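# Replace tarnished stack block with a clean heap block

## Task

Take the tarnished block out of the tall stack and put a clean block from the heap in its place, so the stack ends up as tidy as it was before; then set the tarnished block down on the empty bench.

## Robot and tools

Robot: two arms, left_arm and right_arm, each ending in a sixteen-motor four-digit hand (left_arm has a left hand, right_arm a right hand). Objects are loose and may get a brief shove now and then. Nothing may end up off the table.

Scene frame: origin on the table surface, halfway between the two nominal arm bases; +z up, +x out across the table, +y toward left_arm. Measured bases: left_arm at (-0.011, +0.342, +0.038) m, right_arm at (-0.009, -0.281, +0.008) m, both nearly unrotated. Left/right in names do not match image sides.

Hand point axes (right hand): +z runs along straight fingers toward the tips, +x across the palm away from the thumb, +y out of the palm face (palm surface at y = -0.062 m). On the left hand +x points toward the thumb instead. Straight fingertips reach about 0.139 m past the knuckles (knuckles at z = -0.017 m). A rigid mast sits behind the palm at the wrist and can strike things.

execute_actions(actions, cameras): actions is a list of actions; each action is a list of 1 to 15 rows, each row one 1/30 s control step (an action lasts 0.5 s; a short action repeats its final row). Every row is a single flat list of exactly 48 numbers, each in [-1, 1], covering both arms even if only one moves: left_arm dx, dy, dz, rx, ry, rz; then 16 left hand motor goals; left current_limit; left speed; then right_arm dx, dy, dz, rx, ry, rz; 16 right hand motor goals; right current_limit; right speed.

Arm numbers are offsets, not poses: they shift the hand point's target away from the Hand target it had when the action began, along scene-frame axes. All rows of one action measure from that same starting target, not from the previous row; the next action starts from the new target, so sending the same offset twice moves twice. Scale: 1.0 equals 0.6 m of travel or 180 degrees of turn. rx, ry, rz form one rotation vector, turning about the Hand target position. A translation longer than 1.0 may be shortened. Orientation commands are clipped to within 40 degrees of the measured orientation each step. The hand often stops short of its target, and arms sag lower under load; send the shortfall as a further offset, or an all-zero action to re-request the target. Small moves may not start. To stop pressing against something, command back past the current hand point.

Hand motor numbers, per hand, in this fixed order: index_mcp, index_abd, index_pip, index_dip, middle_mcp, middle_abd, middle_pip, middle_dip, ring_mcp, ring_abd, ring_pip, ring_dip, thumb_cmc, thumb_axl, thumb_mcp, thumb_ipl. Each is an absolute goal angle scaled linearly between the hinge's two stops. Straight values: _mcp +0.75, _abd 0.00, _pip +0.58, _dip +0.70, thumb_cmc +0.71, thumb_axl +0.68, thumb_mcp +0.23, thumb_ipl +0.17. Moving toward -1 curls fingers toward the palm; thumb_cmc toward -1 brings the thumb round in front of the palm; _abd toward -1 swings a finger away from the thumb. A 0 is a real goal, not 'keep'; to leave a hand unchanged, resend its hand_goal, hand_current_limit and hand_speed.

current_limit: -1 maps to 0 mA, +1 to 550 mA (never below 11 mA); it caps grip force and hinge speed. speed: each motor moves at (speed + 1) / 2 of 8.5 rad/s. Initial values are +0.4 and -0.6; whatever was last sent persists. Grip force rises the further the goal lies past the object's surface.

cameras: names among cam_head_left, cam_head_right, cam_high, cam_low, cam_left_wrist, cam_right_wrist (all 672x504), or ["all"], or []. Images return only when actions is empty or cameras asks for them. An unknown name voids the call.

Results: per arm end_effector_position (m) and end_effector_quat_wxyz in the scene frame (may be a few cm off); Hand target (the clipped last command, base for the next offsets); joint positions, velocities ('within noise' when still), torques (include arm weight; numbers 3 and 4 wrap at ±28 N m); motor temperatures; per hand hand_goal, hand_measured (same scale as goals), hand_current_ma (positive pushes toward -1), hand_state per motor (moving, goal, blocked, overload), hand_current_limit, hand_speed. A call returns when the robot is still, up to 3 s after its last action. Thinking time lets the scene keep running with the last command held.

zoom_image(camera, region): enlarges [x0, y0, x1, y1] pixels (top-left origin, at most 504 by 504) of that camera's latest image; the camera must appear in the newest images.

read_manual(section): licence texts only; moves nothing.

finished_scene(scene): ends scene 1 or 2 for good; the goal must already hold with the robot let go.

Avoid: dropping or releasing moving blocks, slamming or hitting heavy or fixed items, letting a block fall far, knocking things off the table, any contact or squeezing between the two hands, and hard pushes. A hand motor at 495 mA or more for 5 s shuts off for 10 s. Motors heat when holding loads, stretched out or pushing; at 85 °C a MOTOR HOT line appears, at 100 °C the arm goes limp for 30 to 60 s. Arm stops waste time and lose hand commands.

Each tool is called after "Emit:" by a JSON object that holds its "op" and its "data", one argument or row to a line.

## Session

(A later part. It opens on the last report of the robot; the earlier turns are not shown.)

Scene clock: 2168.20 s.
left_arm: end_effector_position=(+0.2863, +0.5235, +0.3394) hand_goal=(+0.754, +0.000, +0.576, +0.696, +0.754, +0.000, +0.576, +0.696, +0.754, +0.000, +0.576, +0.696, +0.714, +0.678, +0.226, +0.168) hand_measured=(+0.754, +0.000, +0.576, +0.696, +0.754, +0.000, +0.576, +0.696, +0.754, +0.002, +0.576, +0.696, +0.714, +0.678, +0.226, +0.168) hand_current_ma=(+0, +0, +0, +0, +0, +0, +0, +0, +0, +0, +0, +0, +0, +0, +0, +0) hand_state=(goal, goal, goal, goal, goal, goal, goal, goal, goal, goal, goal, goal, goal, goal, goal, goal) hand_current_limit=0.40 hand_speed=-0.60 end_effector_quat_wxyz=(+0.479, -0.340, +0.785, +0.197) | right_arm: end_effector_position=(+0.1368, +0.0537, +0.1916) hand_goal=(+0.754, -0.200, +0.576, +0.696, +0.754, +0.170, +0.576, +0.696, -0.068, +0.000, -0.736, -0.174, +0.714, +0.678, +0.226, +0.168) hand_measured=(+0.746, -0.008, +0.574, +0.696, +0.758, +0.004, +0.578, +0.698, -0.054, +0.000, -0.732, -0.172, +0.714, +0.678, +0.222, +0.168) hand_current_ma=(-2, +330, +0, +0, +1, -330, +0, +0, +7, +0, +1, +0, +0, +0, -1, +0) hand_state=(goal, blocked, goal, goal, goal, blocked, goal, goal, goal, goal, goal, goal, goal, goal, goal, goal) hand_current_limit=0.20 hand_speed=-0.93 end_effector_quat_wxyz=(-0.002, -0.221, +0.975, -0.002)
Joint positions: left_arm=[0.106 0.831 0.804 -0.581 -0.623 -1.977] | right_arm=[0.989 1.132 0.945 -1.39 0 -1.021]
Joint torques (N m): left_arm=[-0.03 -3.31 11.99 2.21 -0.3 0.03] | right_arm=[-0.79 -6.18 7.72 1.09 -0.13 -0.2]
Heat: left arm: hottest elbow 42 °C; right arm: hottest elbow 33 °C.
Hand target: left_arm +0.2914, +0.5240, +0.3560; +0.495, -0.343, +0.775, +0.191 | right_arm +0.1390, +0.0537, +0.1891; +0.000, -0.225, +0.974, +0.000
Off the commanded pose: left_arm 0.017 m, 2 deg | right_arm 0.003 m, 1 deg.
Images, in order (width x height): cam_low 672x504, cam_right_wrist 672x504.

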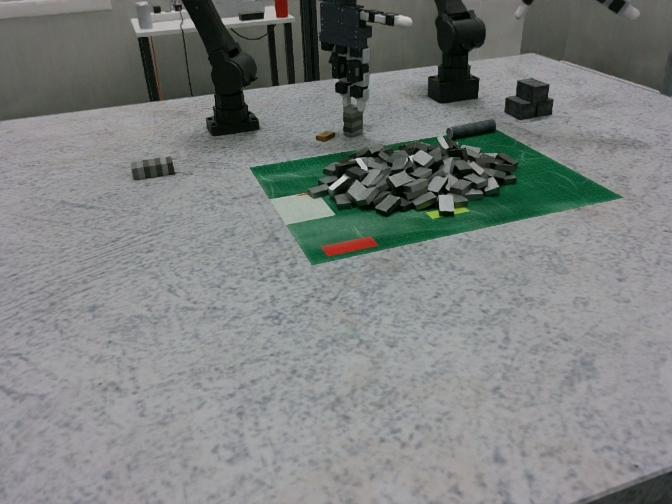

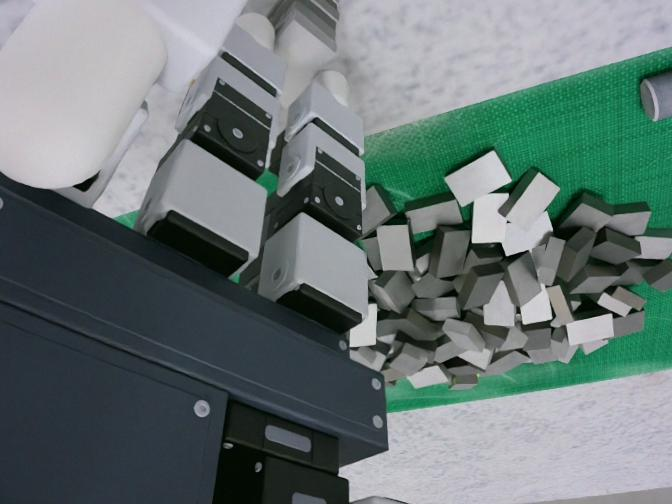

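Emit:
{"op": "execute_actions", "data": {
  "actions": [
    [[0,0,0,0,0,0,0.754,0,0.576,0.696,0.754,0,0.576,0.696,0.754,0,0.576,0.696,0.714,0.678,0.226,0.168,0.4,-0.6,-0.001,-0.001,-0.002,0,0,0,0.754,-0.2,0.576,0.696,0.754,0.17,0.576,0.696,-0.068,0,-0.737,-0.174,0.714,0.678,0.226,0.168,0.2,-0.93]]
  ],
  "cameras": ["cam_low","cam_right_wrist"]
}}

Emit:
{"op": "zoom_image", "data": {
  "camera": "cam_low",
  "region": [340, 98, 365, 124]
}}

Emit:
{"op": "zoom_image", "data": {
  "camera": "cam_right_wrist",
  "region": [285, 0, 350, 65]
}}

Scene clock: 2194.03 s.
left_arm: end_effector_position=(+0.2863, +0.5235, +0.3394) hand_goal=(+0.754, +0.000, +0.576, +0.696, +0.754, +0.000, +0.576, +0.696, +0.754, +0.000, +0.576, +0.696, +0.714, +0.678, +0.226, +0.168) hand_measured=(+0.754, +0.000, +0.576, +0.696, +0.754, +0.000, +0.576, +0.696, +0.754, +0.002, +0.576, +0.696, +0.714, +0.678, +0.226, +0.168) hand_current_ma=(+0, +0, +0, +0, +0, +0, +0, +0, +0, +0, +0, +0, +0, +0, +0, +0) hand_state=(goal, goal, goal, goal, goal, goal, goal, goal, goal, goal, goal, goal, goal, goal, goal, goal) hand_current_limit=0.40 hand_speed=-0.60 end_effector_quat_wxyz=(+0.479, -0.340, +0.785, +0.197) | right_arm: end_effector_position=(+0.1369, +0.0539, +0.1916) hand_goal=(+0.754, -0.200, +0.576, +0.696, +0.754, +0.170, +0.576, +0.696, -0.068, +0.000, -0.736, -0.174, +0.714, +0.678, +0.226, +0.168) hand_measured=(+0.746, -0.008, +0.574, +0.696, +0.758, +0.004, +0.578, +0.698, -0.054, +0.000, -0.732, -0.172, +0.714, +0.678, +0.222, +0.168) hand_current_ma=(-2, +330, +0, +0, +1, -330, +0, +0, +7, +0, +1, +0, +0, +0, -1, +0) hand_state=(goal, blocked, goal, goal, goal, blocked, goal, goal, goal, goal, goal, goal, goal, goal, goal, goal) hand_current_limit=0.20 hand_speed=-0.93 end_effector_quat_wxyz=(-0.002, -0.221, +0.975, -0.002)
Joint positions: left_arm=[0.106 0.831 0.804 -0.581 -0.623 -1.977] | right_arm=[0.989 1.132 0.945 -1.389 0 -1.021]
Joint torques (N m): left_arm=[-0.03 -3.25 11.99 2.17 -0.31 0.03] | right_arm=[-0.67 -6.36 7.36 1.16 -0.14 -0.2]
Heat: left arm: hottest elbow 42 °C; right arm: hottest elbow 33 °C.
Hand target: left_arm +0.2914, +0.5240, +0.3560; +0.495, -0.343, +0.775, +0.191 | right_arm +0.1384, +0.0531, +0.1879; +0.000, -0.225, +0.974, +0.000
Off the commanded pose: left_arm 0.017 m, 2 deg | right_arm 0.004 m, 1 deg.
Images, in order (width x height): cam_low 672x504, cam_right_wrist 672x504.

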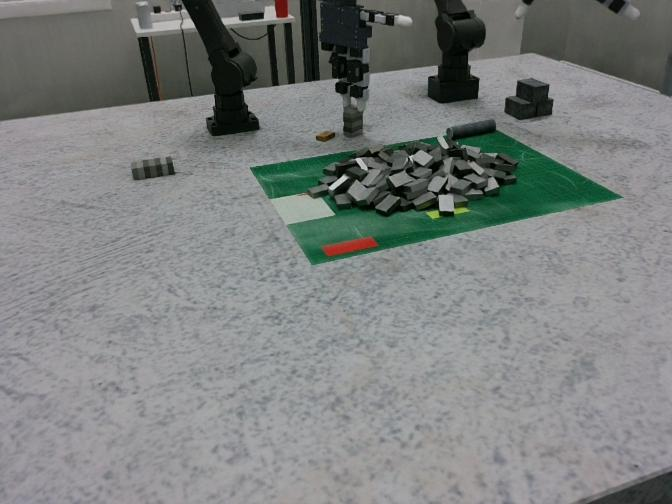

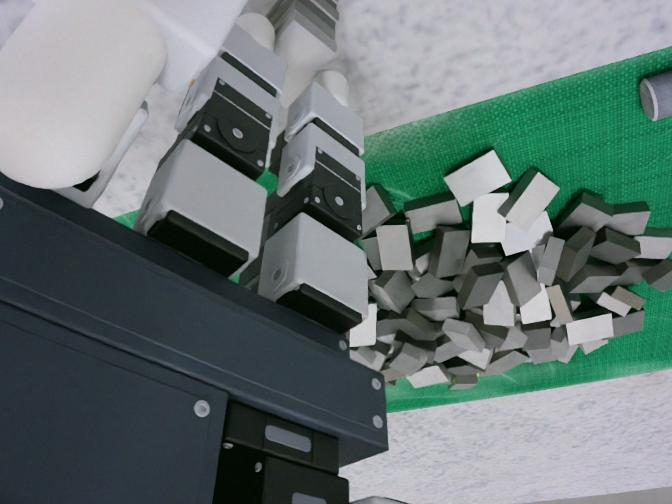

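Scaled by 19.385 from the camera's 672x504 image, which has a finer 960x720 frame.

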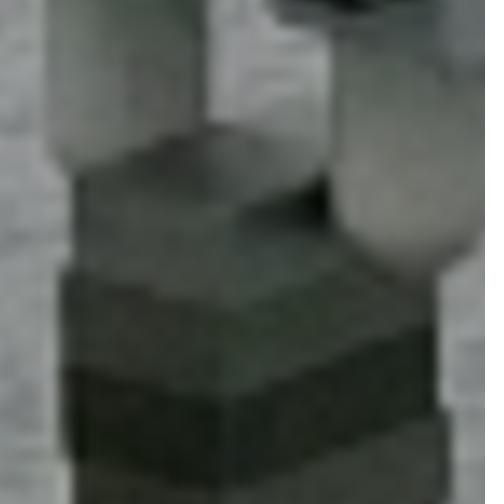

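Scaled by 7.754 from the camera's 672x504 image, which has a finer 960x720 frame.

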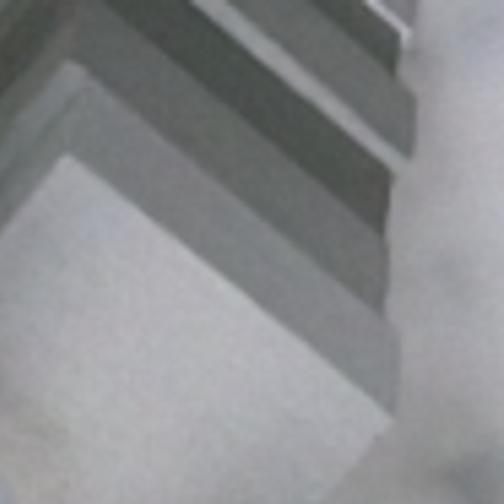

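Emit:
{"op": "execute_actions", "data": {
  "actions": [
    [[0,0,0,0,0,0,0.754,0,0.576,0.696,0.754,0,0.576,0.696,0.754,0,0.576,0.696,0.714,0.678,0.226,0.168,0.4,-0.6,0,0,0.003,0,0,0,0.746,-0.05,0.576,0.696,0.758,0.05,0.576,0.696,-0.068,0,-0.737,-0.174,0.714,0.678,0.226,0.168,0.2,-0.96]],
    [[0,0,0,0,0,0,0.754,0,0.576,0.696,0.754,0,0.576,0.696,0.754,0,0.576,0.696,0.714,0.678,0.226,0.168,0.4,-0.6,0,0,0,0,0,0,0.746,-0.01,0.576,0.696,0.758,0.015,0.576,0.696,-0.068,0,-0.737,-0.174,0.714,0.678,0.226,0.168,0.2,-0.97]],
    [[0,0,0,0,0,0,0.754,0,0.576,0.696,0.754,0,0.576,0.696,0.754,0,0.576,0.696,0.714,0.678,0.226,0.168,0.4,-0.6,0,0,0,0,0,0,0.746,0.01,0.576,0.696,0.758,-0.005,0.576,0.696,-0.068,0,-0.737,-0.174,0.714,0.678,0.226,0.168,0.2,-0.97]],
    [[0,0,0,0,0,0,0.754,0,0.576,0.696,0.754,0,0.576,0.696,0.754,0,0.576,0.696,0.714,0.678,0.226,0.168,0.4,-0.6,0,0,0,0,0,0,0.746,0.03,0.576,0.696,0.758,-0.03,0.576,0.696,-0.068,0,-0.737,-0.174,0.714,0.678,0.226,0.168,0.2,-0.96]],
    [[0,0,0,0,0,0,0.754,0,0.576,0.696,0.754,0,0.576,0.696,0.754,0,0.576,0.696,0.714,0.678,0.226,0.168,0.4,-0.6,0,0,0,0,0,0,0.746,0.08,0.576,0.696,0.758,-0.08,0.576,0.696,-0.068,0,-0.737,-0.174,0.714,0.678,0.226,0.168,0.2,-0.93]]
  ],
  "cameras": ["cam_low","cam_right_wrist"]
}}

Emit:
{"op": "zoom_image", "data": {
  "camera": "cam_low",
  "region": [340, 98, 365, 124]
}}

Emit:
{"op": "zoom_image", "data": {
  "camera": "cam_right_wrist",
  "region": [285, 0, 350, 65]
}}

Scene clock: 2220.47 s.
left_arm: end_effector_position=(+0.2863, +0.5235, +0.3394) hand_goal=(+0.754, +0.000, +0.576, +0.696, +0.754, +0.000, +0.576, +0.696, +0.754, +0.000, +0.576, +0.696, +0.714, +0.678, +0.226, +0.168) hand_measured=(+0.754, +0.000, +0.576, +0.696, +0.754, +0.000, +0.576, +0.696, +0.754, +0.002, +0.576, +0.696, +0.714, +0.678, +0.226, +0.168) hand_current_ma=(+0, +0, +0, +0, +0, +0, +0, +0, +0, +0, +0, +0, +0, +0, +0, +0) hand_state=(goal, goal, goal, goal, goal, goal, goal, goal, goal, goal, goal, goal, goal, goal, goal, goal) hand_current_limit=0.40 hand_speed=-0.60 end_effector_quat_wxyz=(+0.479, -0.340, +0.785, +0.197) | right_arm: end_effector_position=(+0.1369, +0.0539, +0.1916) hand_goal=(+0.746, +0.080, +0.576, +0.696, +0.758, -0.080, +0.576, +0.696, -0.068, +0.000, -0.736, -0.174, +0.714, +0.678, +0.226, +0.168) hand_measured=(+0.744, +0.076, +0.574, +0.696, +0.758, -0.076, +0.578, +0.698, -0.054, +0.000, -0.732, -0.172, +0.714, +0.678, +0.222, +0.168) hand_current_ma=(+0, -1, +0, +0, +0, +1, +0, +0, +7, +0, +1, +0, +0, +0, -1, +0) hand_state=(goal, goal, goal, goal, goal, goal, goal, goal, goal, goal, goal, goal, goal, goal, goal, goal) hand_current_limit=0.20 hand_speed=-0.93 end_effector_quat_wxyz=(-0.002, -0.221, +0.975, -0.002)
Joint positions: left_arm=[0.106 0.831 0.804 -0.581 -0.623 -1.977] | right_arm=[0.989 1.132 0.945 -1.389 0 -1.021]
Joint torques (N m): left_arm=[-0.15 -3.25 12 2.17 -0.3 0.03] | right_arm=[-0.73 -6.42 7.71 0.96 -0.13 -0.19]
Heat: left arm: hottest elbow 42 °C; right arm: hottest elbow 32 °C.
Hand target: left_arm +0.2914, +0.5240, +0.3560; +0.495, -0.343, +0.775, +0.191 | right_arm +0.1384, +0.0531, +0.1897; +0.000, -0.225, +0.974, +0.000
Off the commanded pose: left_arm 0.017 m, 2 deg | right_arm 0.003 m, 1 deg.
Images, in order (width x height): cam_low 672x504, cam_right_wrist 672x504.

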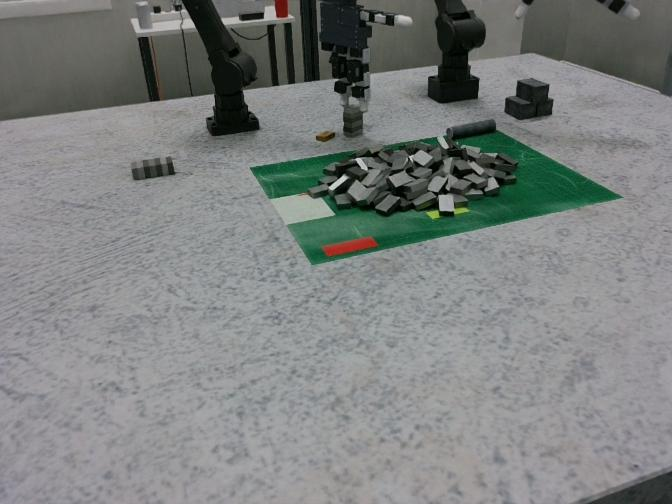

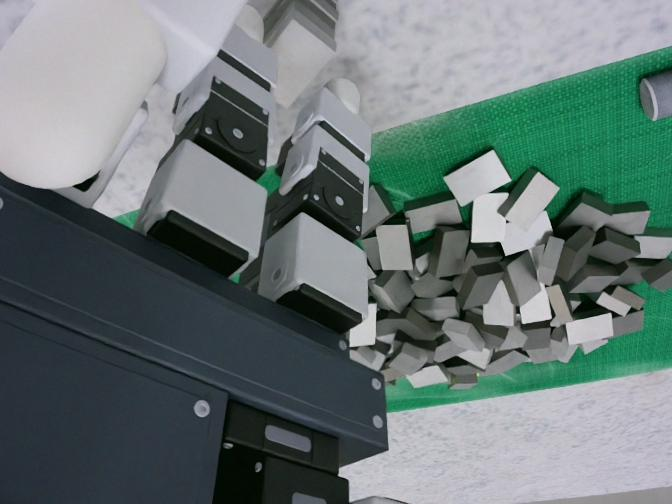

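Scaled by 19.385 from the camera's 672x504 image, which has a finer 960x720 frame.

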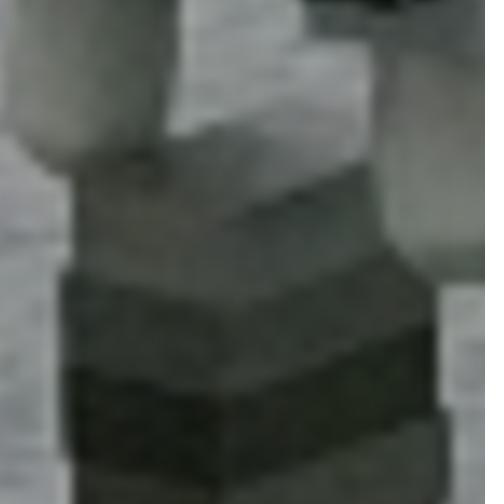

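Scaled by 7.754 from the camera's 672x504 image, which has a finer 960x720 frame.

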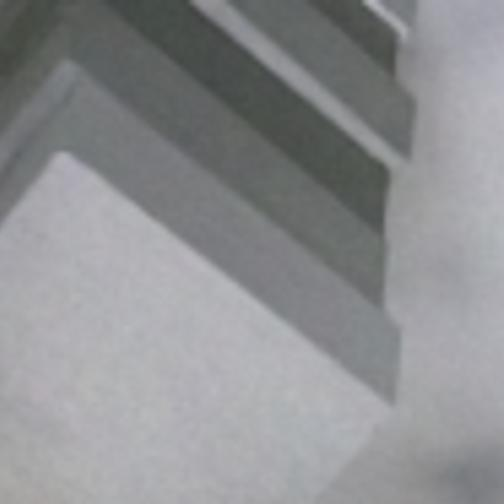

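Emit:
{"op": "execute_actions", "data": {
  "actions": [
    [[0,0,0,0,0,0,0.754,0,0.576,0.696,0.754,0,0.576,0.696,0.754,0,0.576,0.696,0.714,0.678,0.226,0.168,0.4,-0.6,0.0147,0.0222,0.075,0.0184,-0.0121,0,0.754,0.13,0.576,0.696,0.754,-0.13,0.576,0.696,-0.068,0,-0.737,-0.174,0.714,0.678,0.226,0.168,0.2,-0.93]],
    [[0,0,0,0,0,0,0.754,0,0.576,0.696,0.754,0,0.576,0.696,0.754,0,0.576,0.696,0.714,0.678,0.226,0.168,0.4,-0.6,0,0,0.055,0,0,0,0.754,0.13,0.576,0.696,0.754,-0.13,0.576,0.696,-0.068,0,-0.737,-0.174,0.714,0.678,0.226,0.168,0.2,-0.93]]
  ],
  "cameras": ["cam_low","cam_high","cam_right_wrist","cam_head_left"]
}}

Emit:
{"op": "zoom_image", "data": {
  "camera": "cam_low",
  "region": [340, 98, 365, 138]
}}

Emit:
{"op": "zoom_image", "data": {
  "camera": "cam_high",
  "region": [230, 180, 380, 300]
}}

Emit:
{"op": "zoom_image", "data": {
  "camera": "cam_head_left",
  "region": [240, 180, 400, 300]
}}

Scene clock: 2235.87 s.
left_arm: end_effector_position=(+0.2863, +0.5235, +0.3394) hand_goal=(+0.754, +0.000, +0.576, +0.696, +0.754, +0.000, +0.576, +0.696, +0.754, +0.000, +0.576, +0.696, +0.714, +0.678, +0.226, +0.168) hand_measured=(+0.754, +0.000, +0.576, +0.696, +0.754, +0.000, +0.576, +0.696, +0.754, +0.002, +0.576, +0.696, +0.714, +0.678, +0.226, +0.168) hand_current_ma=(+0, +0, +0, +0, +0, +0, +0, +0, +0, +0, +0, +0, +0, +0, +0, +0) hand_state=(goal, goal, goal, goal, goal, goal, goal, goal, goal, goal, goal, goal, goal, goal, goal, goal) hand_current_limit=0.40 hand_speed=-0.60 end_effector_quat_wxyz=(+0.479, -0.340, +0.785, +0.197) | right_arm: end_effector_position=(+0.1390, +0.0571, +0.2406) hand_goal=(+0.754, +0.130, +0.576, +0.696, +0.754, -0.130, +0.576, +0.696, -0.068, +0.000, -0.736, -0.174, +0.714, +0.678, +0.226, +0.168) hand_measured=(+0.750, +0.126, +0.574, +0.696, +0.754, -0.126, +0.578, +0.698, -0.054, +0.000, -0.732, -0.172, +0.714, +0.678, +0.222, +0.168) hand_current_ma=(-1, -1, +0, +0, +0, +1, +0, +0, +7, +0, +1, +0, +0, +0, -1, +0) hand_state=(goal, goal, goal, goal, goal, goal, goal, goal, goal, goal, goal, goal, goal, goal, goal, goal) hand_current_limit=0.20 hand_speed=-0.93 end_effector_quat_wxyz=(+0.007, -0.221, +0.975, +0.007)
Joint positions: left_arm=[0.106 0.831 0.804 -0.581 -0.623 -1.977] | right_arm=[0.989 1.109 1.054 -1.495 0 -1.021]
Joint torques (N m): left_arm=[-0.15 -3.25 11.96 2.18 -0.3 0.03] | right_arm=[-0.73 -6.48 13.3 0.14 -0.13 -0.19]
Heat: left arm: hottest elbow 42 °C; right arm: hottest elbow 33 °C.
Hand target: left_arm +0.2914, +0.5240, +0.3560; +0.495, -0.343, +0.775, +0.191 | right_arm +0.1472, +0.0664, +0.2678; +0.025, -0.224, +0.974, +0.024
Off the commanded pose: left_arm 0.017 m, 2 deg | right_arm 0.030 m, 3 deg.
Images, in order (width x height): cam_head_left 672x504, cam_high 672x504, cam_low 672x504, cam_right_wrist 672x504.

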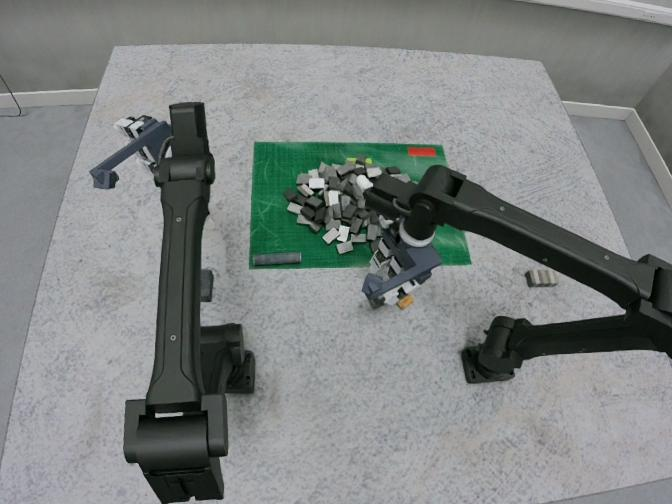

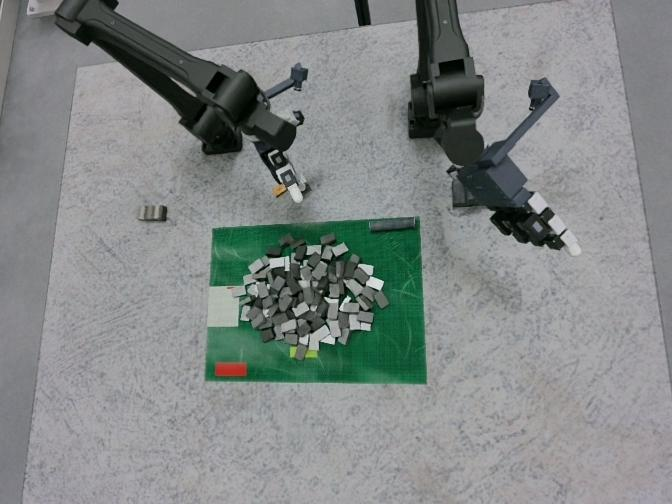

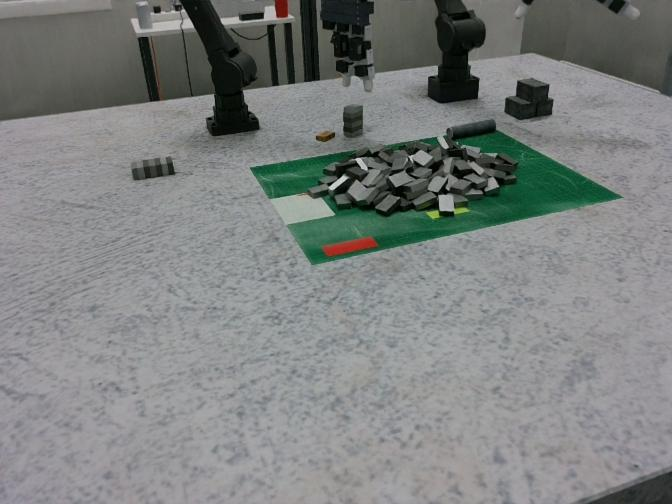

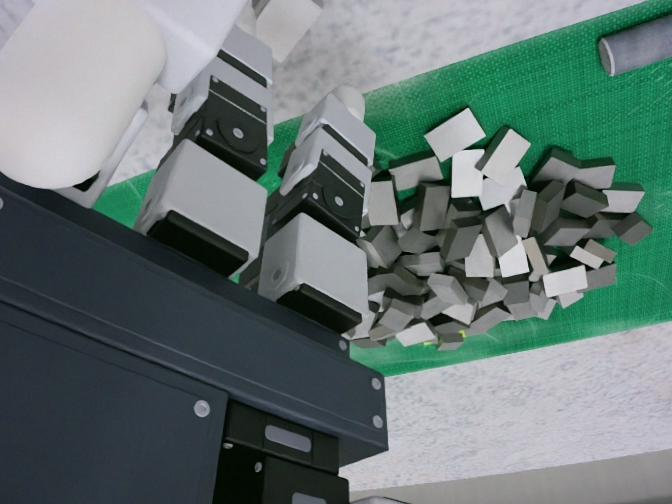

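Scaled by 12.600 from the camera's 672x504 image, which has a finer 960x720 frame.

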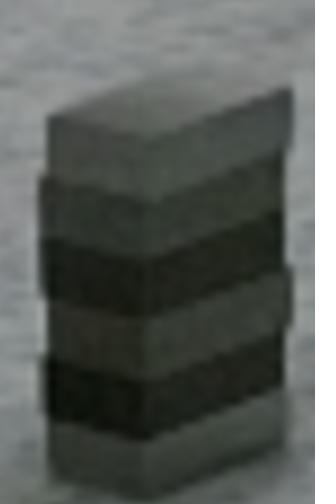

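Scaled by 3.360 from the camera's 672x504 image, which has a finer 960x720 frame.

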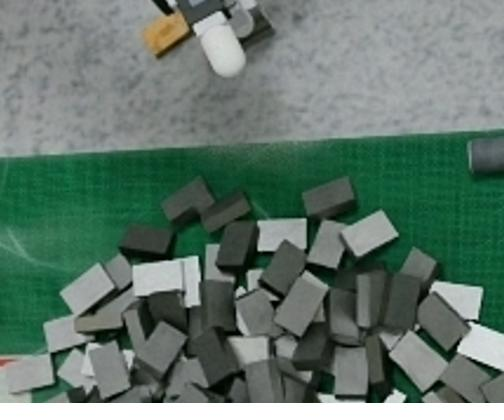

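Scaled by 3.150 from the camera's 672x504 image, which has a finer 960x720 frame.

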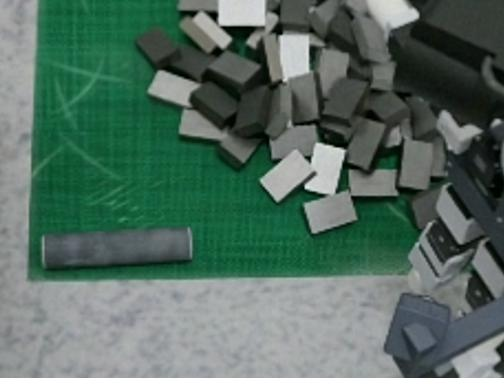

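Emit:
{"op": "zoom_image", "data": {
  "camera": "cam_low",
  "region": [310, 120, 470, 220]
}}

Emit:
{"op": "zoom_image", "data": {
  "camera": "cam_high",
  "region": [300, 215, 360, 265]
}}

Emit:
{"op": "zoom_image", "data": {
  "camera": "cam_right_wrist",
  "region": [360, 80, 560, 230]
}}

Emit:
{"op": "zoom_image", "data": {
  "camera": "cam_head_left",
  "region": [310, 220, 370, 265]
}}

Scaled by 3.150 from the camera's 672x504 image, which has a finer 960x720 frame.

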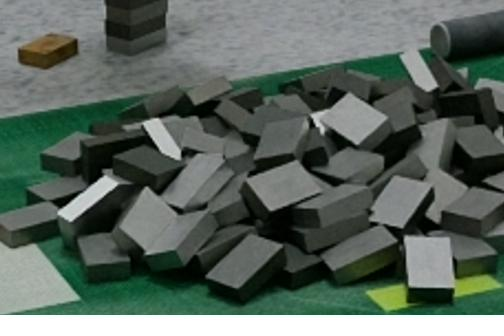

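Scaled by 8.400 from the camera's 672x504 image, which has a finer 960x720 frame.

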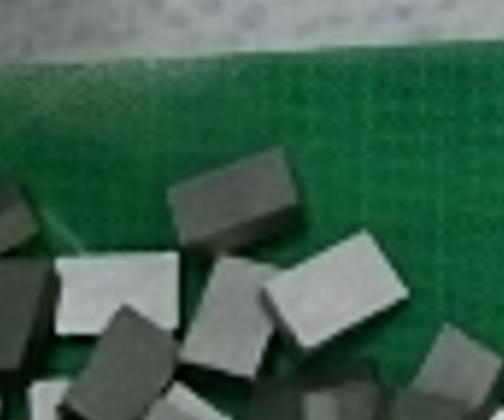

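Scaled by 2.520 from the camera's 672x504 image, which has a finer 960x720 frame.

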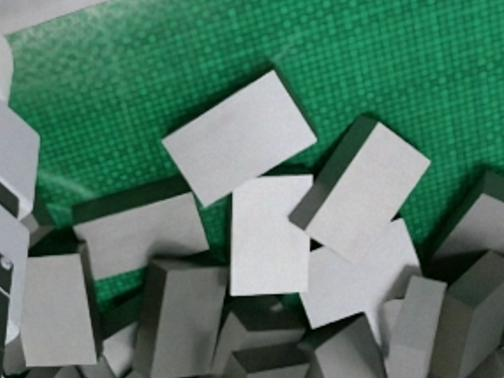

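Scaled by 8.400 from the camera's 672x504 image, which has a finer 960x720 frame.

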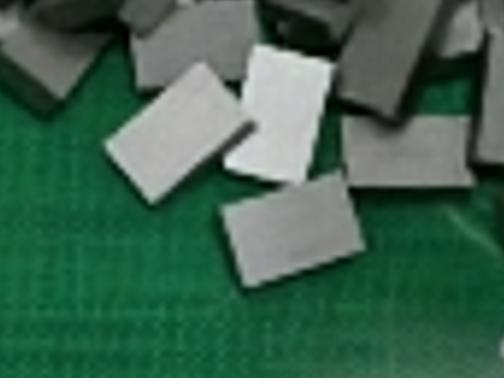

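Emit:
{"op": "zoom_image", "data": {
  "camera": "cam_right_wrist",
  "region": [415, 95, 505, 180]
}}

Emit:
{"op": "zoom_image", "data": {
  "camera": "cam_low",
  "region": [340, 135, 400, 180]
}}

Scaled by 5.600 from the camera's 672x504 image, which has a finer 960x720 frame.

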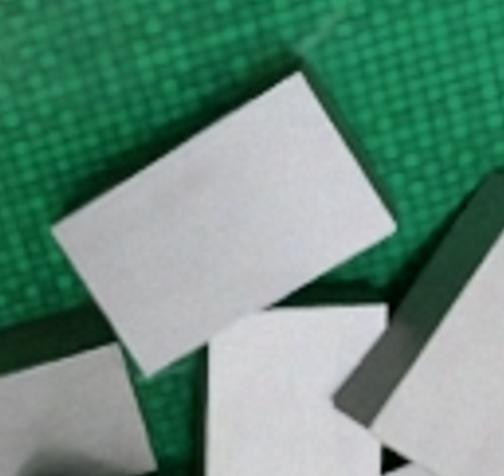

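Scaled by 8.400 from the camera's 672x504 image, which has a finer 960x720 frame.

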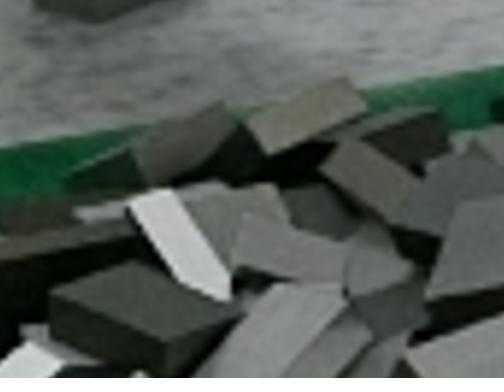

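Emit:
{"op": "zoom_image", "data": {
  "camera": "cam_high",
  "region": [220, 265, 270, 315]
}}

Emit:
{"op": "zoom_image", "data": {
  "camera": "cam_low",
  "region": [300, 170, 360, 220]
}}

Emit:
{"op": "zoom_image", "data": {
  "camera": "cam_high",
  "region": [320, 255, 400, 345]
}}

Emit:
{"op": "zoom_image", "data": {
  "camera": "cam_high",
  "region": [240, 290, 340, 365]
}}

Scaled by 10.080 from the camera's 672x504 image, which has a finer 960x720 frame.

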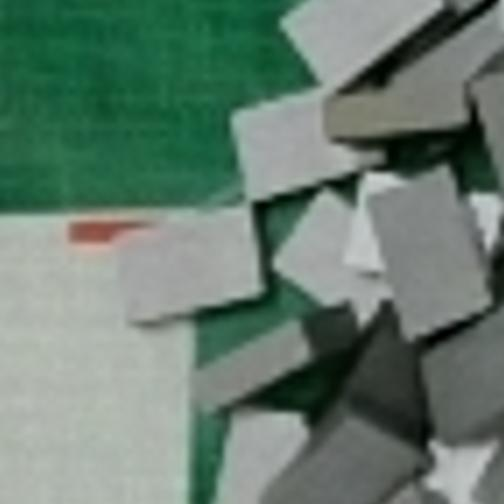

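Scaled by 8.400 from the camera's 672x504 image, which has a finer 960x720 frame.

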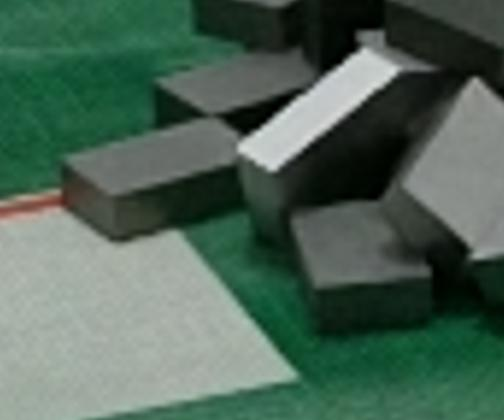

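Scaled by 5.600 from the camera's 672x504 image, which has a finer 960x720 frame.

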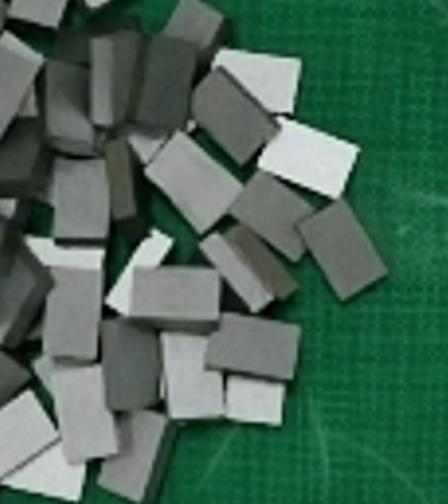

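Scaled by 5.040 from the camera's 672x504 image, which has a finer 960x720 frame.

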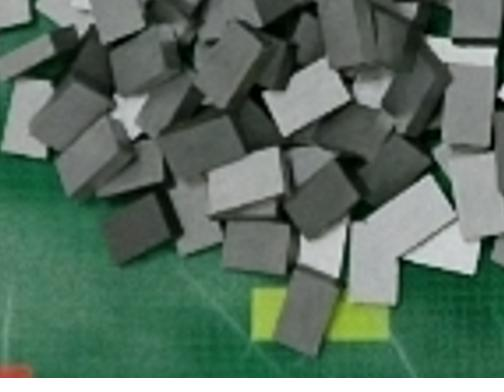

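Emit:
{"op": "execute_actions", "data": {
  "actions": [
    [[0,0,0,0,0,0,0.754,0,0.576,0.696,0.754,0,0.576,0.696,0.754,0,0.576,0.696,0.714,0.678,0.226,0.168,0.4,-0.6,0.04,-0.025,0.01,-0.0046,0.003,-0.0157,0.754,0.13,0.576,0.696,0.754,-0.13,0.576,0.696,-0.068,0,-0.737,-0.174,0.714,0.678,0.226,0.168,0.2,-0.9]],
    [[0,0,0,0,0,0,0.754,0,0.576,0.696,0.754,0,0.576,0.696,0.754,0,0.576,0.696,0.714,0.678,0.226,0.168,0.4,-0.6,0.06,-0.04,0,-0.0046,0.003,-0.0157,0.754,0.13,0.576,0.696,0.754,-0.13,0.576,0.696,-0.068,0,-0.737,-0.174,0.714,0.678,0.226,0.168,0.2,-0.9]],
    [[0,0,0,0,0,0,0.754,0,0.576,0.696,0.754,0,0.576,0.696,0.754,0,0.576,0.696,0.714,0.678,0.226,0.168,0.4,-0.6,0.06,-0.04,0,-0.0046,0.003,-0.0157,0.754,0.13,0.576,0.696,0.754,-0.13,0.576,0.696,-0.068,0,-0.737,-0.174,0.714,0.678,0.226,0.168,0.2,-0.9]],
    [[0,0,0,0,0,0,0.754,0,0.576,0.696,0.754,0,0.576,0.696,0.754,0,0.576,0.696,0.714,0.678,0.226,0.168,0.4,-0.6,0.06,-0.04,0,-0.0046,0.003,-0.0157,0.754,0.13,0.576,0.696,0.754,-0.13,0.576,0.696,-0.068,0,-0.737,-0.174,0.714,0.678,0.226,0.168,0.2,-0.9]]
  ],
  "cameras": ["cam_high"]
}}

Scene clock: 2464.20 s.
left_arm: end_effector_position=(+0.2863, +0.5235, +0.3394) hand_goal=(+0.754, +0.000, +0.576, +0.696, +0.754, +0.000, +0.576, +0.696, +0.754, +0.000, +0.576, +0.696, +0.714, +0.678, +0.226, +0.168) hand_measured=(+0.754, +0.000, +0.576, +0.696, +0.754, +0.000, +0.576, +0.696, +0.754, +0.002, +0.576, +0.696, +0.714, +0.678, +0.226, +0.168) hand_current_ma=(+0, +0, +0, +0, +0, +0, +0, +0, +0, +0, +0, +0, +0, +0, +0, +0) hand_state=(goal, goal, goal, goal, goal, goal, goal, goal, goal, goal, goal, goal, goal, goal, goal, goal) hand_current_limit=0.40 hand_speed=-0.60 end_effector_quat_wxyz=(+0.479, -0.340, +0.785, +0.197) | right_arm: end_effector_position=(+0.2681, -0.0285, +0.2500) hand_goal=(+0.754, +0.130, +0.576, +0.696, +0.754, -0.130, +0.576, +0.696, -0.068, +0.000, -0.736, -0.174, +0.714, +0.678, +0.226, +0.168) hand_measured=(+0.752, +0.126, +0.574, +0.696, +0.752, -0.126, +0.576, +0.698, -0.056, +0.000, -0.732, -0.172, +0.714, +0.678, +0.222, +0.168) hand_current_ma=(+0, +0, +0, +0, +0, +0, +0, +0, +6, +0, +1, +0, +0, +0, -1, +0) hand_state=(goal, goal, goal, goal, goal, goal, goal, goal, goal, goal, goal, goal, goal, goal, goal, goal) hand_current_limit=0.20 hand_speed=-0.90 end_effector_quat_wxyz=(-0.016, -0.120, +0.993, -0.013)
Joint positions: left_arm=[0.106 0.831 0.804 -0.581 -0.623 -1.977] | right_arm=[0.54 1.202 1.159 -1.567 0.009 -1.265]
Joint torques (N m): left_arm=[-0.03 -3.25 11.99 2.18 -0.3 0.02] | right_arm=[-0.21 -7.12 13.39 -0.03 -0.28 -0.23]
Motor temperatures (°C): left_arm=[22 23 43 24 25 23] | right_arm=[25 24 43 21 23 24]
Heat: left arm: hottest elbow 43 °C; right arm: hottest elbow 43 °C.
Hand target: left_arm +0.2914, +0.5240, +0.3560; +0.495, -0.343, +0.775, +0.191 | right_arm +0.2791, -0.0205, +0.2738; +0.003, -0.128, +0.992, -0.002
Off the commanded pose: left_arm 0.017 m, 2 deg | right_arm 0.027 m, 3 deg.
Images, in order (width x height): cam_high 672x504.

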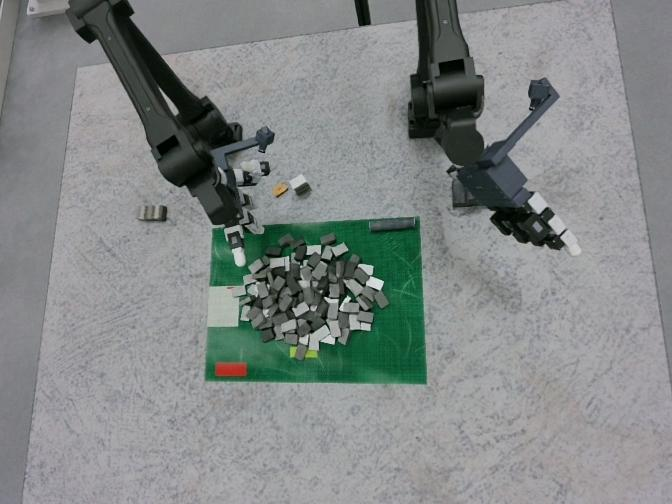

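Emit:
{"op": "execute_actions", "data": {
  "actions": [
    [[0,0,0,0,0,0,0.754,0,0.576,0.696,0.754,0,0.576,0.696,0.754,0,0.576,0.696,0.714,0.678,0.226,0.168,0.4,-0.6,0.07,-0.05,0,0,0,0,0.754,0.13,0.576,0.696,0.754,-0.13,0.576,0.696,-0.068,0,-0.737,-0.174,0.714,0.678,0.226,0.168,0.2,-0.9]],
    [[0,0,0,0,0,0,0.754,0,0.576,0.696,0.754,0,0.576,0.696,0.754,0,0.576,0.696,0.714,0.678,0.226,0.168,0.4,-0.6,0.07,-0.05,-0.01,0,0,0,0.754,0.06,0.576,0.696,0.754,-0.13,0.576,0.696,-0.068,0,-0.737,-0.174,0.714,0.678,0.226,0.168,0.2,-0.9]],
    [[0,0,0,0,0,0,0.754,0,0.576,0.696,0.754,0,0.576,0.696,0.754,0,0.576,0.696,0.714,0.678,0.226,0.168,0.4,-0.6,0.07,-0.05,-0.01,0,0,0,0.754,0.06,0.576,0.696,0.754,-0.13,0.576,0.696,-0.068,0,-0.737,-0.174,0.714,0.678,0.226,0.168,0.2,-0.9]],
    [[0,0,0,0,0,0,0.754,0,0.576,0.696,0.754,0,0.576,0.696,0.754,0,0.576,0.696,0.714,0.678,0.226,0.168,0.4,-0.6,0.07,-0.05,-0.01,0,0,0,0.754,0.06,0.576,0.696,0.754,-0.13,0.576,0.696,-0.068,0,-0.737,-0.174,0.714,0.678,0.226,0.168,0.2,-0.9]]
  ],
  "cameras": ["cam_high","cam_low","cam_right_wrist"]
}}

Emit:
{"op": "zoom_image", "data": {
  "camera": "cam_high",
  "region": [180, 220, 280, 320]
}}

Emit:
{"op": "zoom_image", "data": {
  "camera": "cam_low",
  "region": [260, 90, 400, 230]
}}

Scene clock: 2481.93 s.
left_arm: end_effector_position=(+0.2863, +0.5235, +0.3394) hand_goal=(+0.754, +0.000, +0.576, +0.696, +0.754, +0.000, +0.576, +0.696, +0.754, +0.000, +0.576, +0.696, +0.714, +0.678, +0.226, +0.168) hand_measured=(+0.754, +0.000, +0.576, +0.696, +0.754, +0.000, +0.576, +0.696, +0.754, +0.002, +0.576, +0.696, +0.714, +0.678, +0.226, +0.168) hand_current_ma=(+0, +0, +0, +0, +0, +0, +0, +0, +0, +0, +0, +0, +0, +0, +0, +0) hand_state=(goal, goal, goal, goal, goal, goal, goal, goal, goal, goal, goal, goal, goal, goal, goal, goal) hand_current_limit=0.40 hand_speed=-0.60 end_effector_quat_wxyz=(+0.479, -0.340, +0.785, +0.197) | right_arm: end_effector_position=(+0.4306, -0.1450, +0.2333) hand_goal=(+0.754, +0.060, +0.576, +0.696, +0.754, -0.130, +0.576, +0.696, -0.068, +0.000, -0.736, -0.174, +0.714, +0.678, +0.226, +0.168) hand_measured=(+0.752, +0.062, +0.574, +0.696, +0.752, -0.126, +0.576, +0.698, -0.056, +0.000, -0.732, -0.172, +0.714, +0.678, +0.222, +0.168) hand_current_ma=(+0, +0, +0, +0, +0, +0, +0, +0, +6, +0, +1, +0, +0, +0, -1, +0) hand_state=(goal, goal, goal, goal, goal, goal, goal, goal, goal, goal, goal, goal, goal, goal, goal, goal) hand_current_limit=0.20 hand_speed=-0.90 end_effector_quat_wxyz=(-0.027, -0.118, +0.993, -0.004)
Joint positions: left_arm=[0.106 0.831 0.804 -0.581 -0.623 -1.977] | right_arm=[0.108 1.527 1.427 -1.525 0.008 -1.693]
Joint torques (N m): left_arm=[0.03 -3.19 11.99 2.17 -0.31 0.03] | right_arm=[0.15 -12.81 13.12 0.43 -0.32 -0.22]
Heat: left arm: hottest elbow 43 °C; right arm: hottest elbow 42 °C.
Hand target: left_arm +0.2914, +0.5240, +0.3560; +0.495, -0.343, +0.775, +0.191 | right_arm +0.4472, -0.1405, +0.2558; +0.003, -0.128, +0.992, -0.002
Off the commanded pose: left_arm 0.017 m, 2 deg | right_arm 0.028 m, 4 deg.
Images, in order (width x height): cam_high 672x504, cam_low 672x504, cam_right_wrist 672x504.

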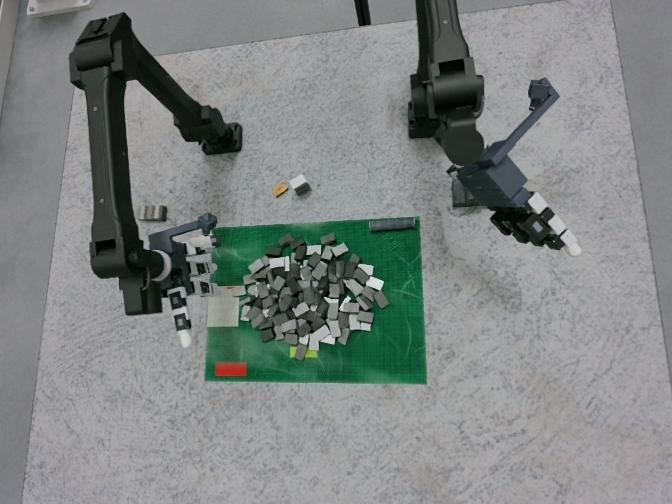

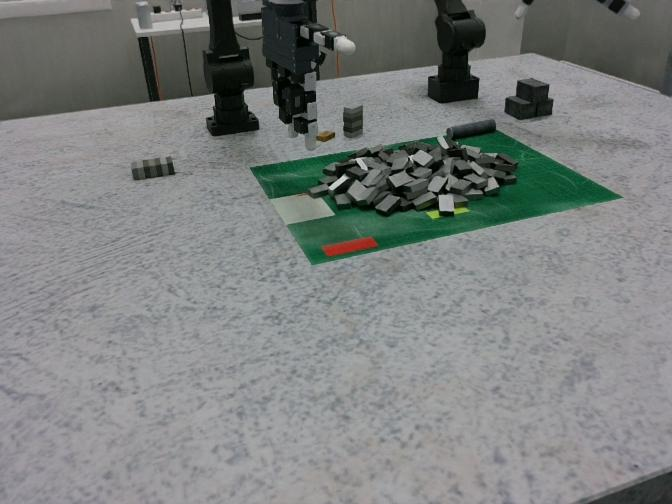

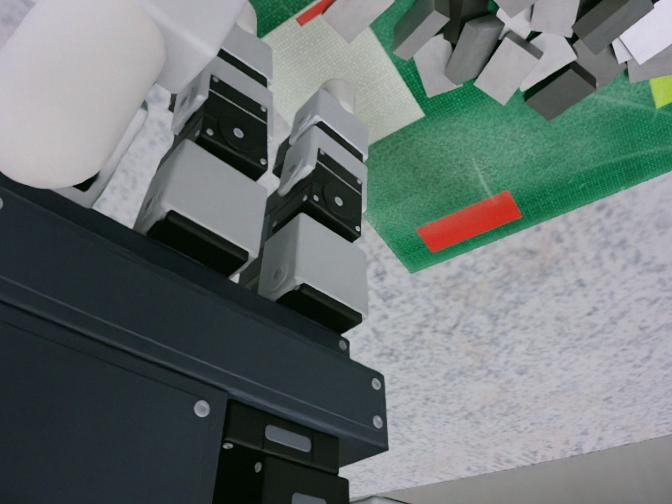

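Scaled by 5.040 from the camera's 672x504 image, which has a finer 960x720 frame.

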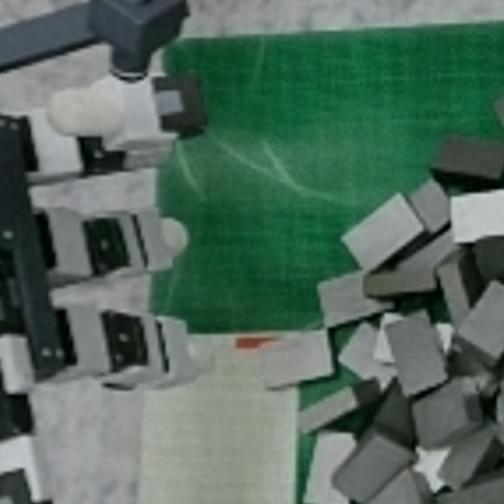

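Scaled by 3.600 from the camera's 672x504 image, which has a finer 960x720 frame.

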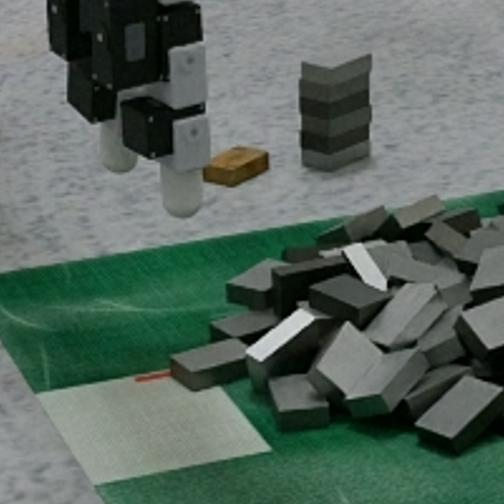

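Emit:
{"op": "execute_actions", "data": {
  "actions": [
    [[0,0,0,0,0,0,0.754,0,0.576,0.696,0.754,0,0.576,0.696,0.754,0,0.576,0.696,0.714,0.678,0.226,0.168,0.4,-0.6,0.003,0.01,-0.06,0,0,0,0.754,0.06,0.576,0.696,0.754,-0.13,0.576,0.696,-0.068,0,-0.737,-0.174,0.714,0.678,0.226,0.168,0.2,-0.9]],
    [[0,0,0,0,0,0,0.754,0,0.576,0.696,0.754,0,0.576,0.696,0.754,0,0.576,0.696,0.714,0.678,0.226,0.168,0.4,-0.6,0.003,0.01,-0.06,0,0,0,0.754,0.06,0.576,0.696,0.754,-0.13,0.576,0.696,-0.068,0,-0.737,-0.174,0.714,0.678,0.226,0.168,0.2,-0.9]],
    [[0,0,0,0,0,0,0.754,0,0.576,0.696,0.754,0,0.576,0.696,0.754,0,0.576,0.696,0.714,0.678,0.226,0.168,0.4,-0.6,0,0.005,-0.03,0,0,0,0.754,0.06,0.576,0.696,0.754,-0.13,0.576,0.696,-0.068,0,-0.737,-0.174,0.714,0.678,0.226,0.168,0.2,-0.9]]
  ],
  "cameras": ["cam_high","cam_low","cam_right_wrist"]
}}

Emit:
{"op": "zoom_image", "data": {
  "camera": "cam_high",
  "region": [210, 260, 260, 310]
}}

Emit:
{"op": "zoom_image", "data": {
  "camera": "cam_low",
  "region": [290, 150, 360, 220]
}}

Emit:
{"op": "zoom_image", "data": {
  "camera": "cam_right_wrist",
  "region": [230, 0, 430, 150]
}}

Scene clock: 2507.50 s.
left_arm: end_effector_position=(+0.2863, +0.5235, +0.3394) hand_goal=(+0.754, +0.000, +0.576, +0.696, +0.754, +0.000, +0.576, +0.696, +0.754, +0.000, +0.576, +0.696, +0.714, +0.678, +0.226, +0.168) hand_measured=(+0.754, +0.000, +0.576, +0.696, +0.754, +0.000, +0.576, +0.696, +0.754, +0.002, +0.576, +0.696, +0.714, +0.678, +0.226, +0.168) hand_current_ma=(+0, +0, +0, +0, +0, +0, +0, +0, +0, +0, +0, +0, +0, +0, +0, +0) hand_state=(goal, goal, goal, goal, goal, goal, goal, goal, goal, goal, goal, goal, goal, goal, goal, goal) hand_current_limit=0.40 hand_speed=-0.60 end_effector_quat_wxyz=(+0.479, -0.340, +0.785, +0.197) | right_arm: end_effector_position=(+0.4501, -0.1302, +0.1719) hand_goal=(+0.754, +0.060, +0.576, +0.696, +0.754, -0.130, +0.576, +0.696, -0.068, +0.000, -0.736, -0.174, +0.714, +0.678, +0.226, +0.168) hand_measured=(+0.752, +0.062, +0.574, +0.696, +0.752, -0.126, +0.576, +0.698, -0.056, +0.000, -0.732, -0.172, +0.714, +0.678, +0.222, +0.168) hand_current_ma=(+0, +0, +0, +0, +0, +0, +0, +0, +6, +0, +1, +0, +0, +0, -1, +0) hand_state=(goal, goal, goal, goal, goal, goal, goal, goal, goal, goal, goal, goal, goal, goal, goal, goal) hand_current_limit=0.20 hand_speed=-0.90 end_effector_quat_wxyz=(+0.004, -0.130, +0.991, -0.004)
Joint positions: left_arm=[0.106 0.831 0.804 -0.581 -0.623 -1.977] | right_arm=[0.133 1.576 1.319 -1.306 0.007 -1.692]
Joint torques (N m): left_arm=[-0.09 -3.19 11.99 2.21 -0.3 0.03] | right_arm=[0.62 -12.92 7.41 1.01 -0.31 0.05]
Heat: left arm: hottest elbow 43 °C; right arm: hottest elbow 40 °C.
Hand target: left_arm +0.2914, +0.5240, +0.3560; +0.495, -0.343, +0.775, +0.191 | right_arm +0.4508, -0.1255, +0.1658; +0.003, -0.128, +0.992, -0.002
Off the commanded pose: left_arm 0.017 m, 2 deg | right_arm 0.008 m, 0 deg.
Images, in order (width x height): cam_high 672x504, cam_low 672x504, cam_right_wrist 672x504.

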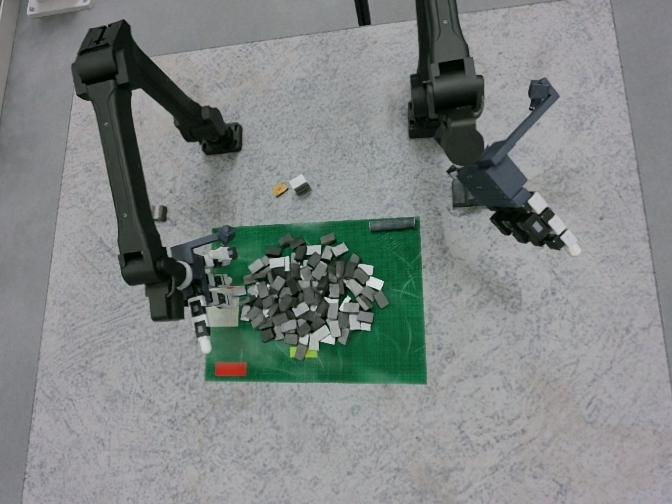

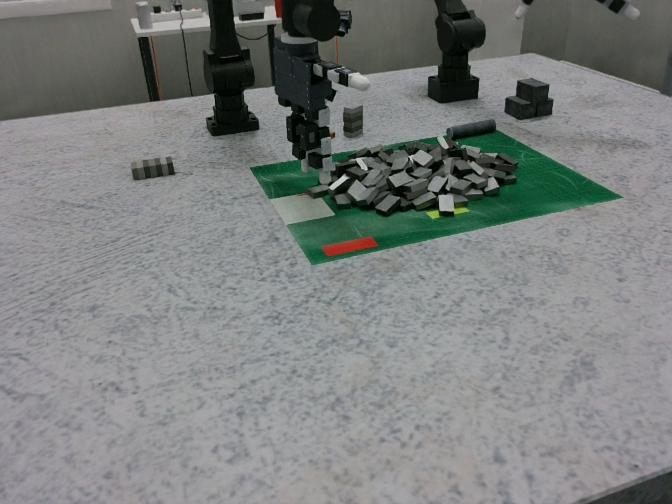

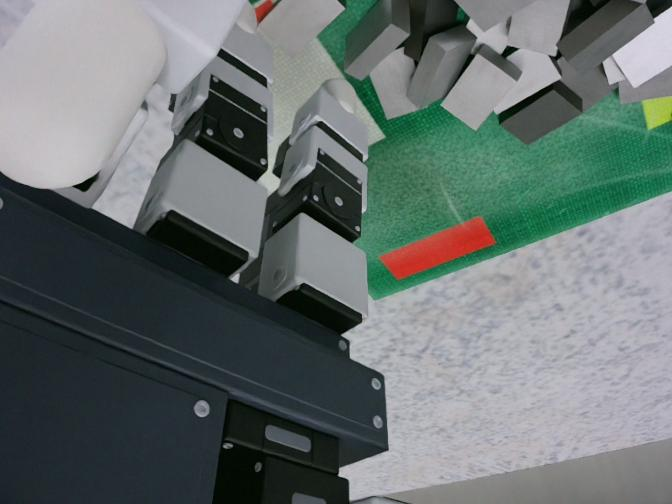

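Scaled by 10.080 from the camera's 672x504 image, which has a finer 960x720 frame.

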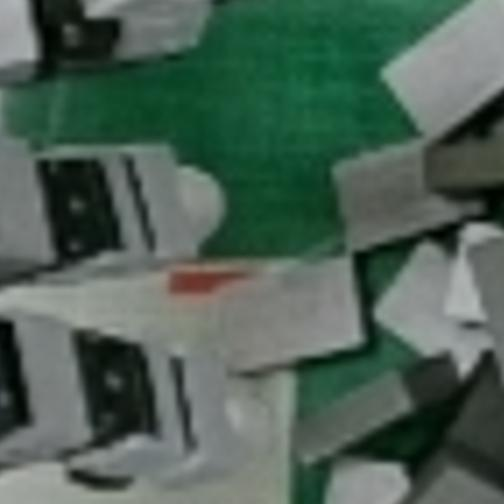

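Scaled by 7.200 from the camera's 672x504 image, which has a finer 960x720 frame.

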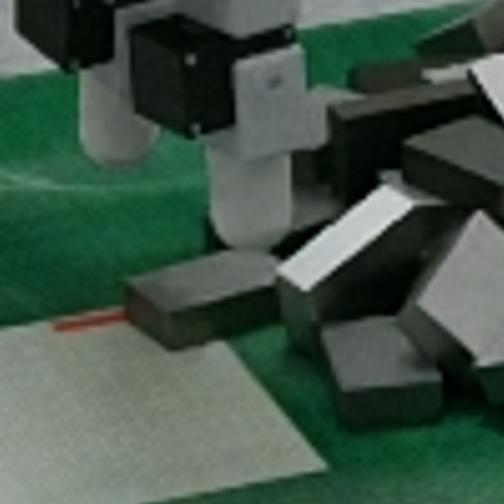

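Scaled by 2.520 from the camera's 672x504 image, which has a finer 960x720 frame.

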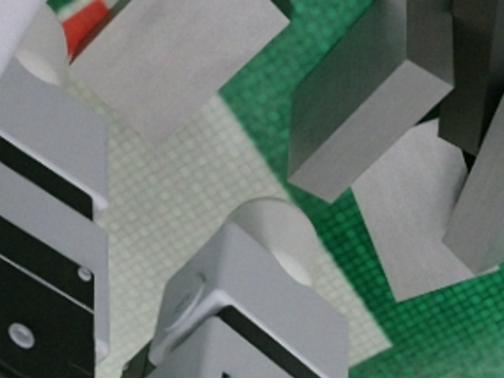

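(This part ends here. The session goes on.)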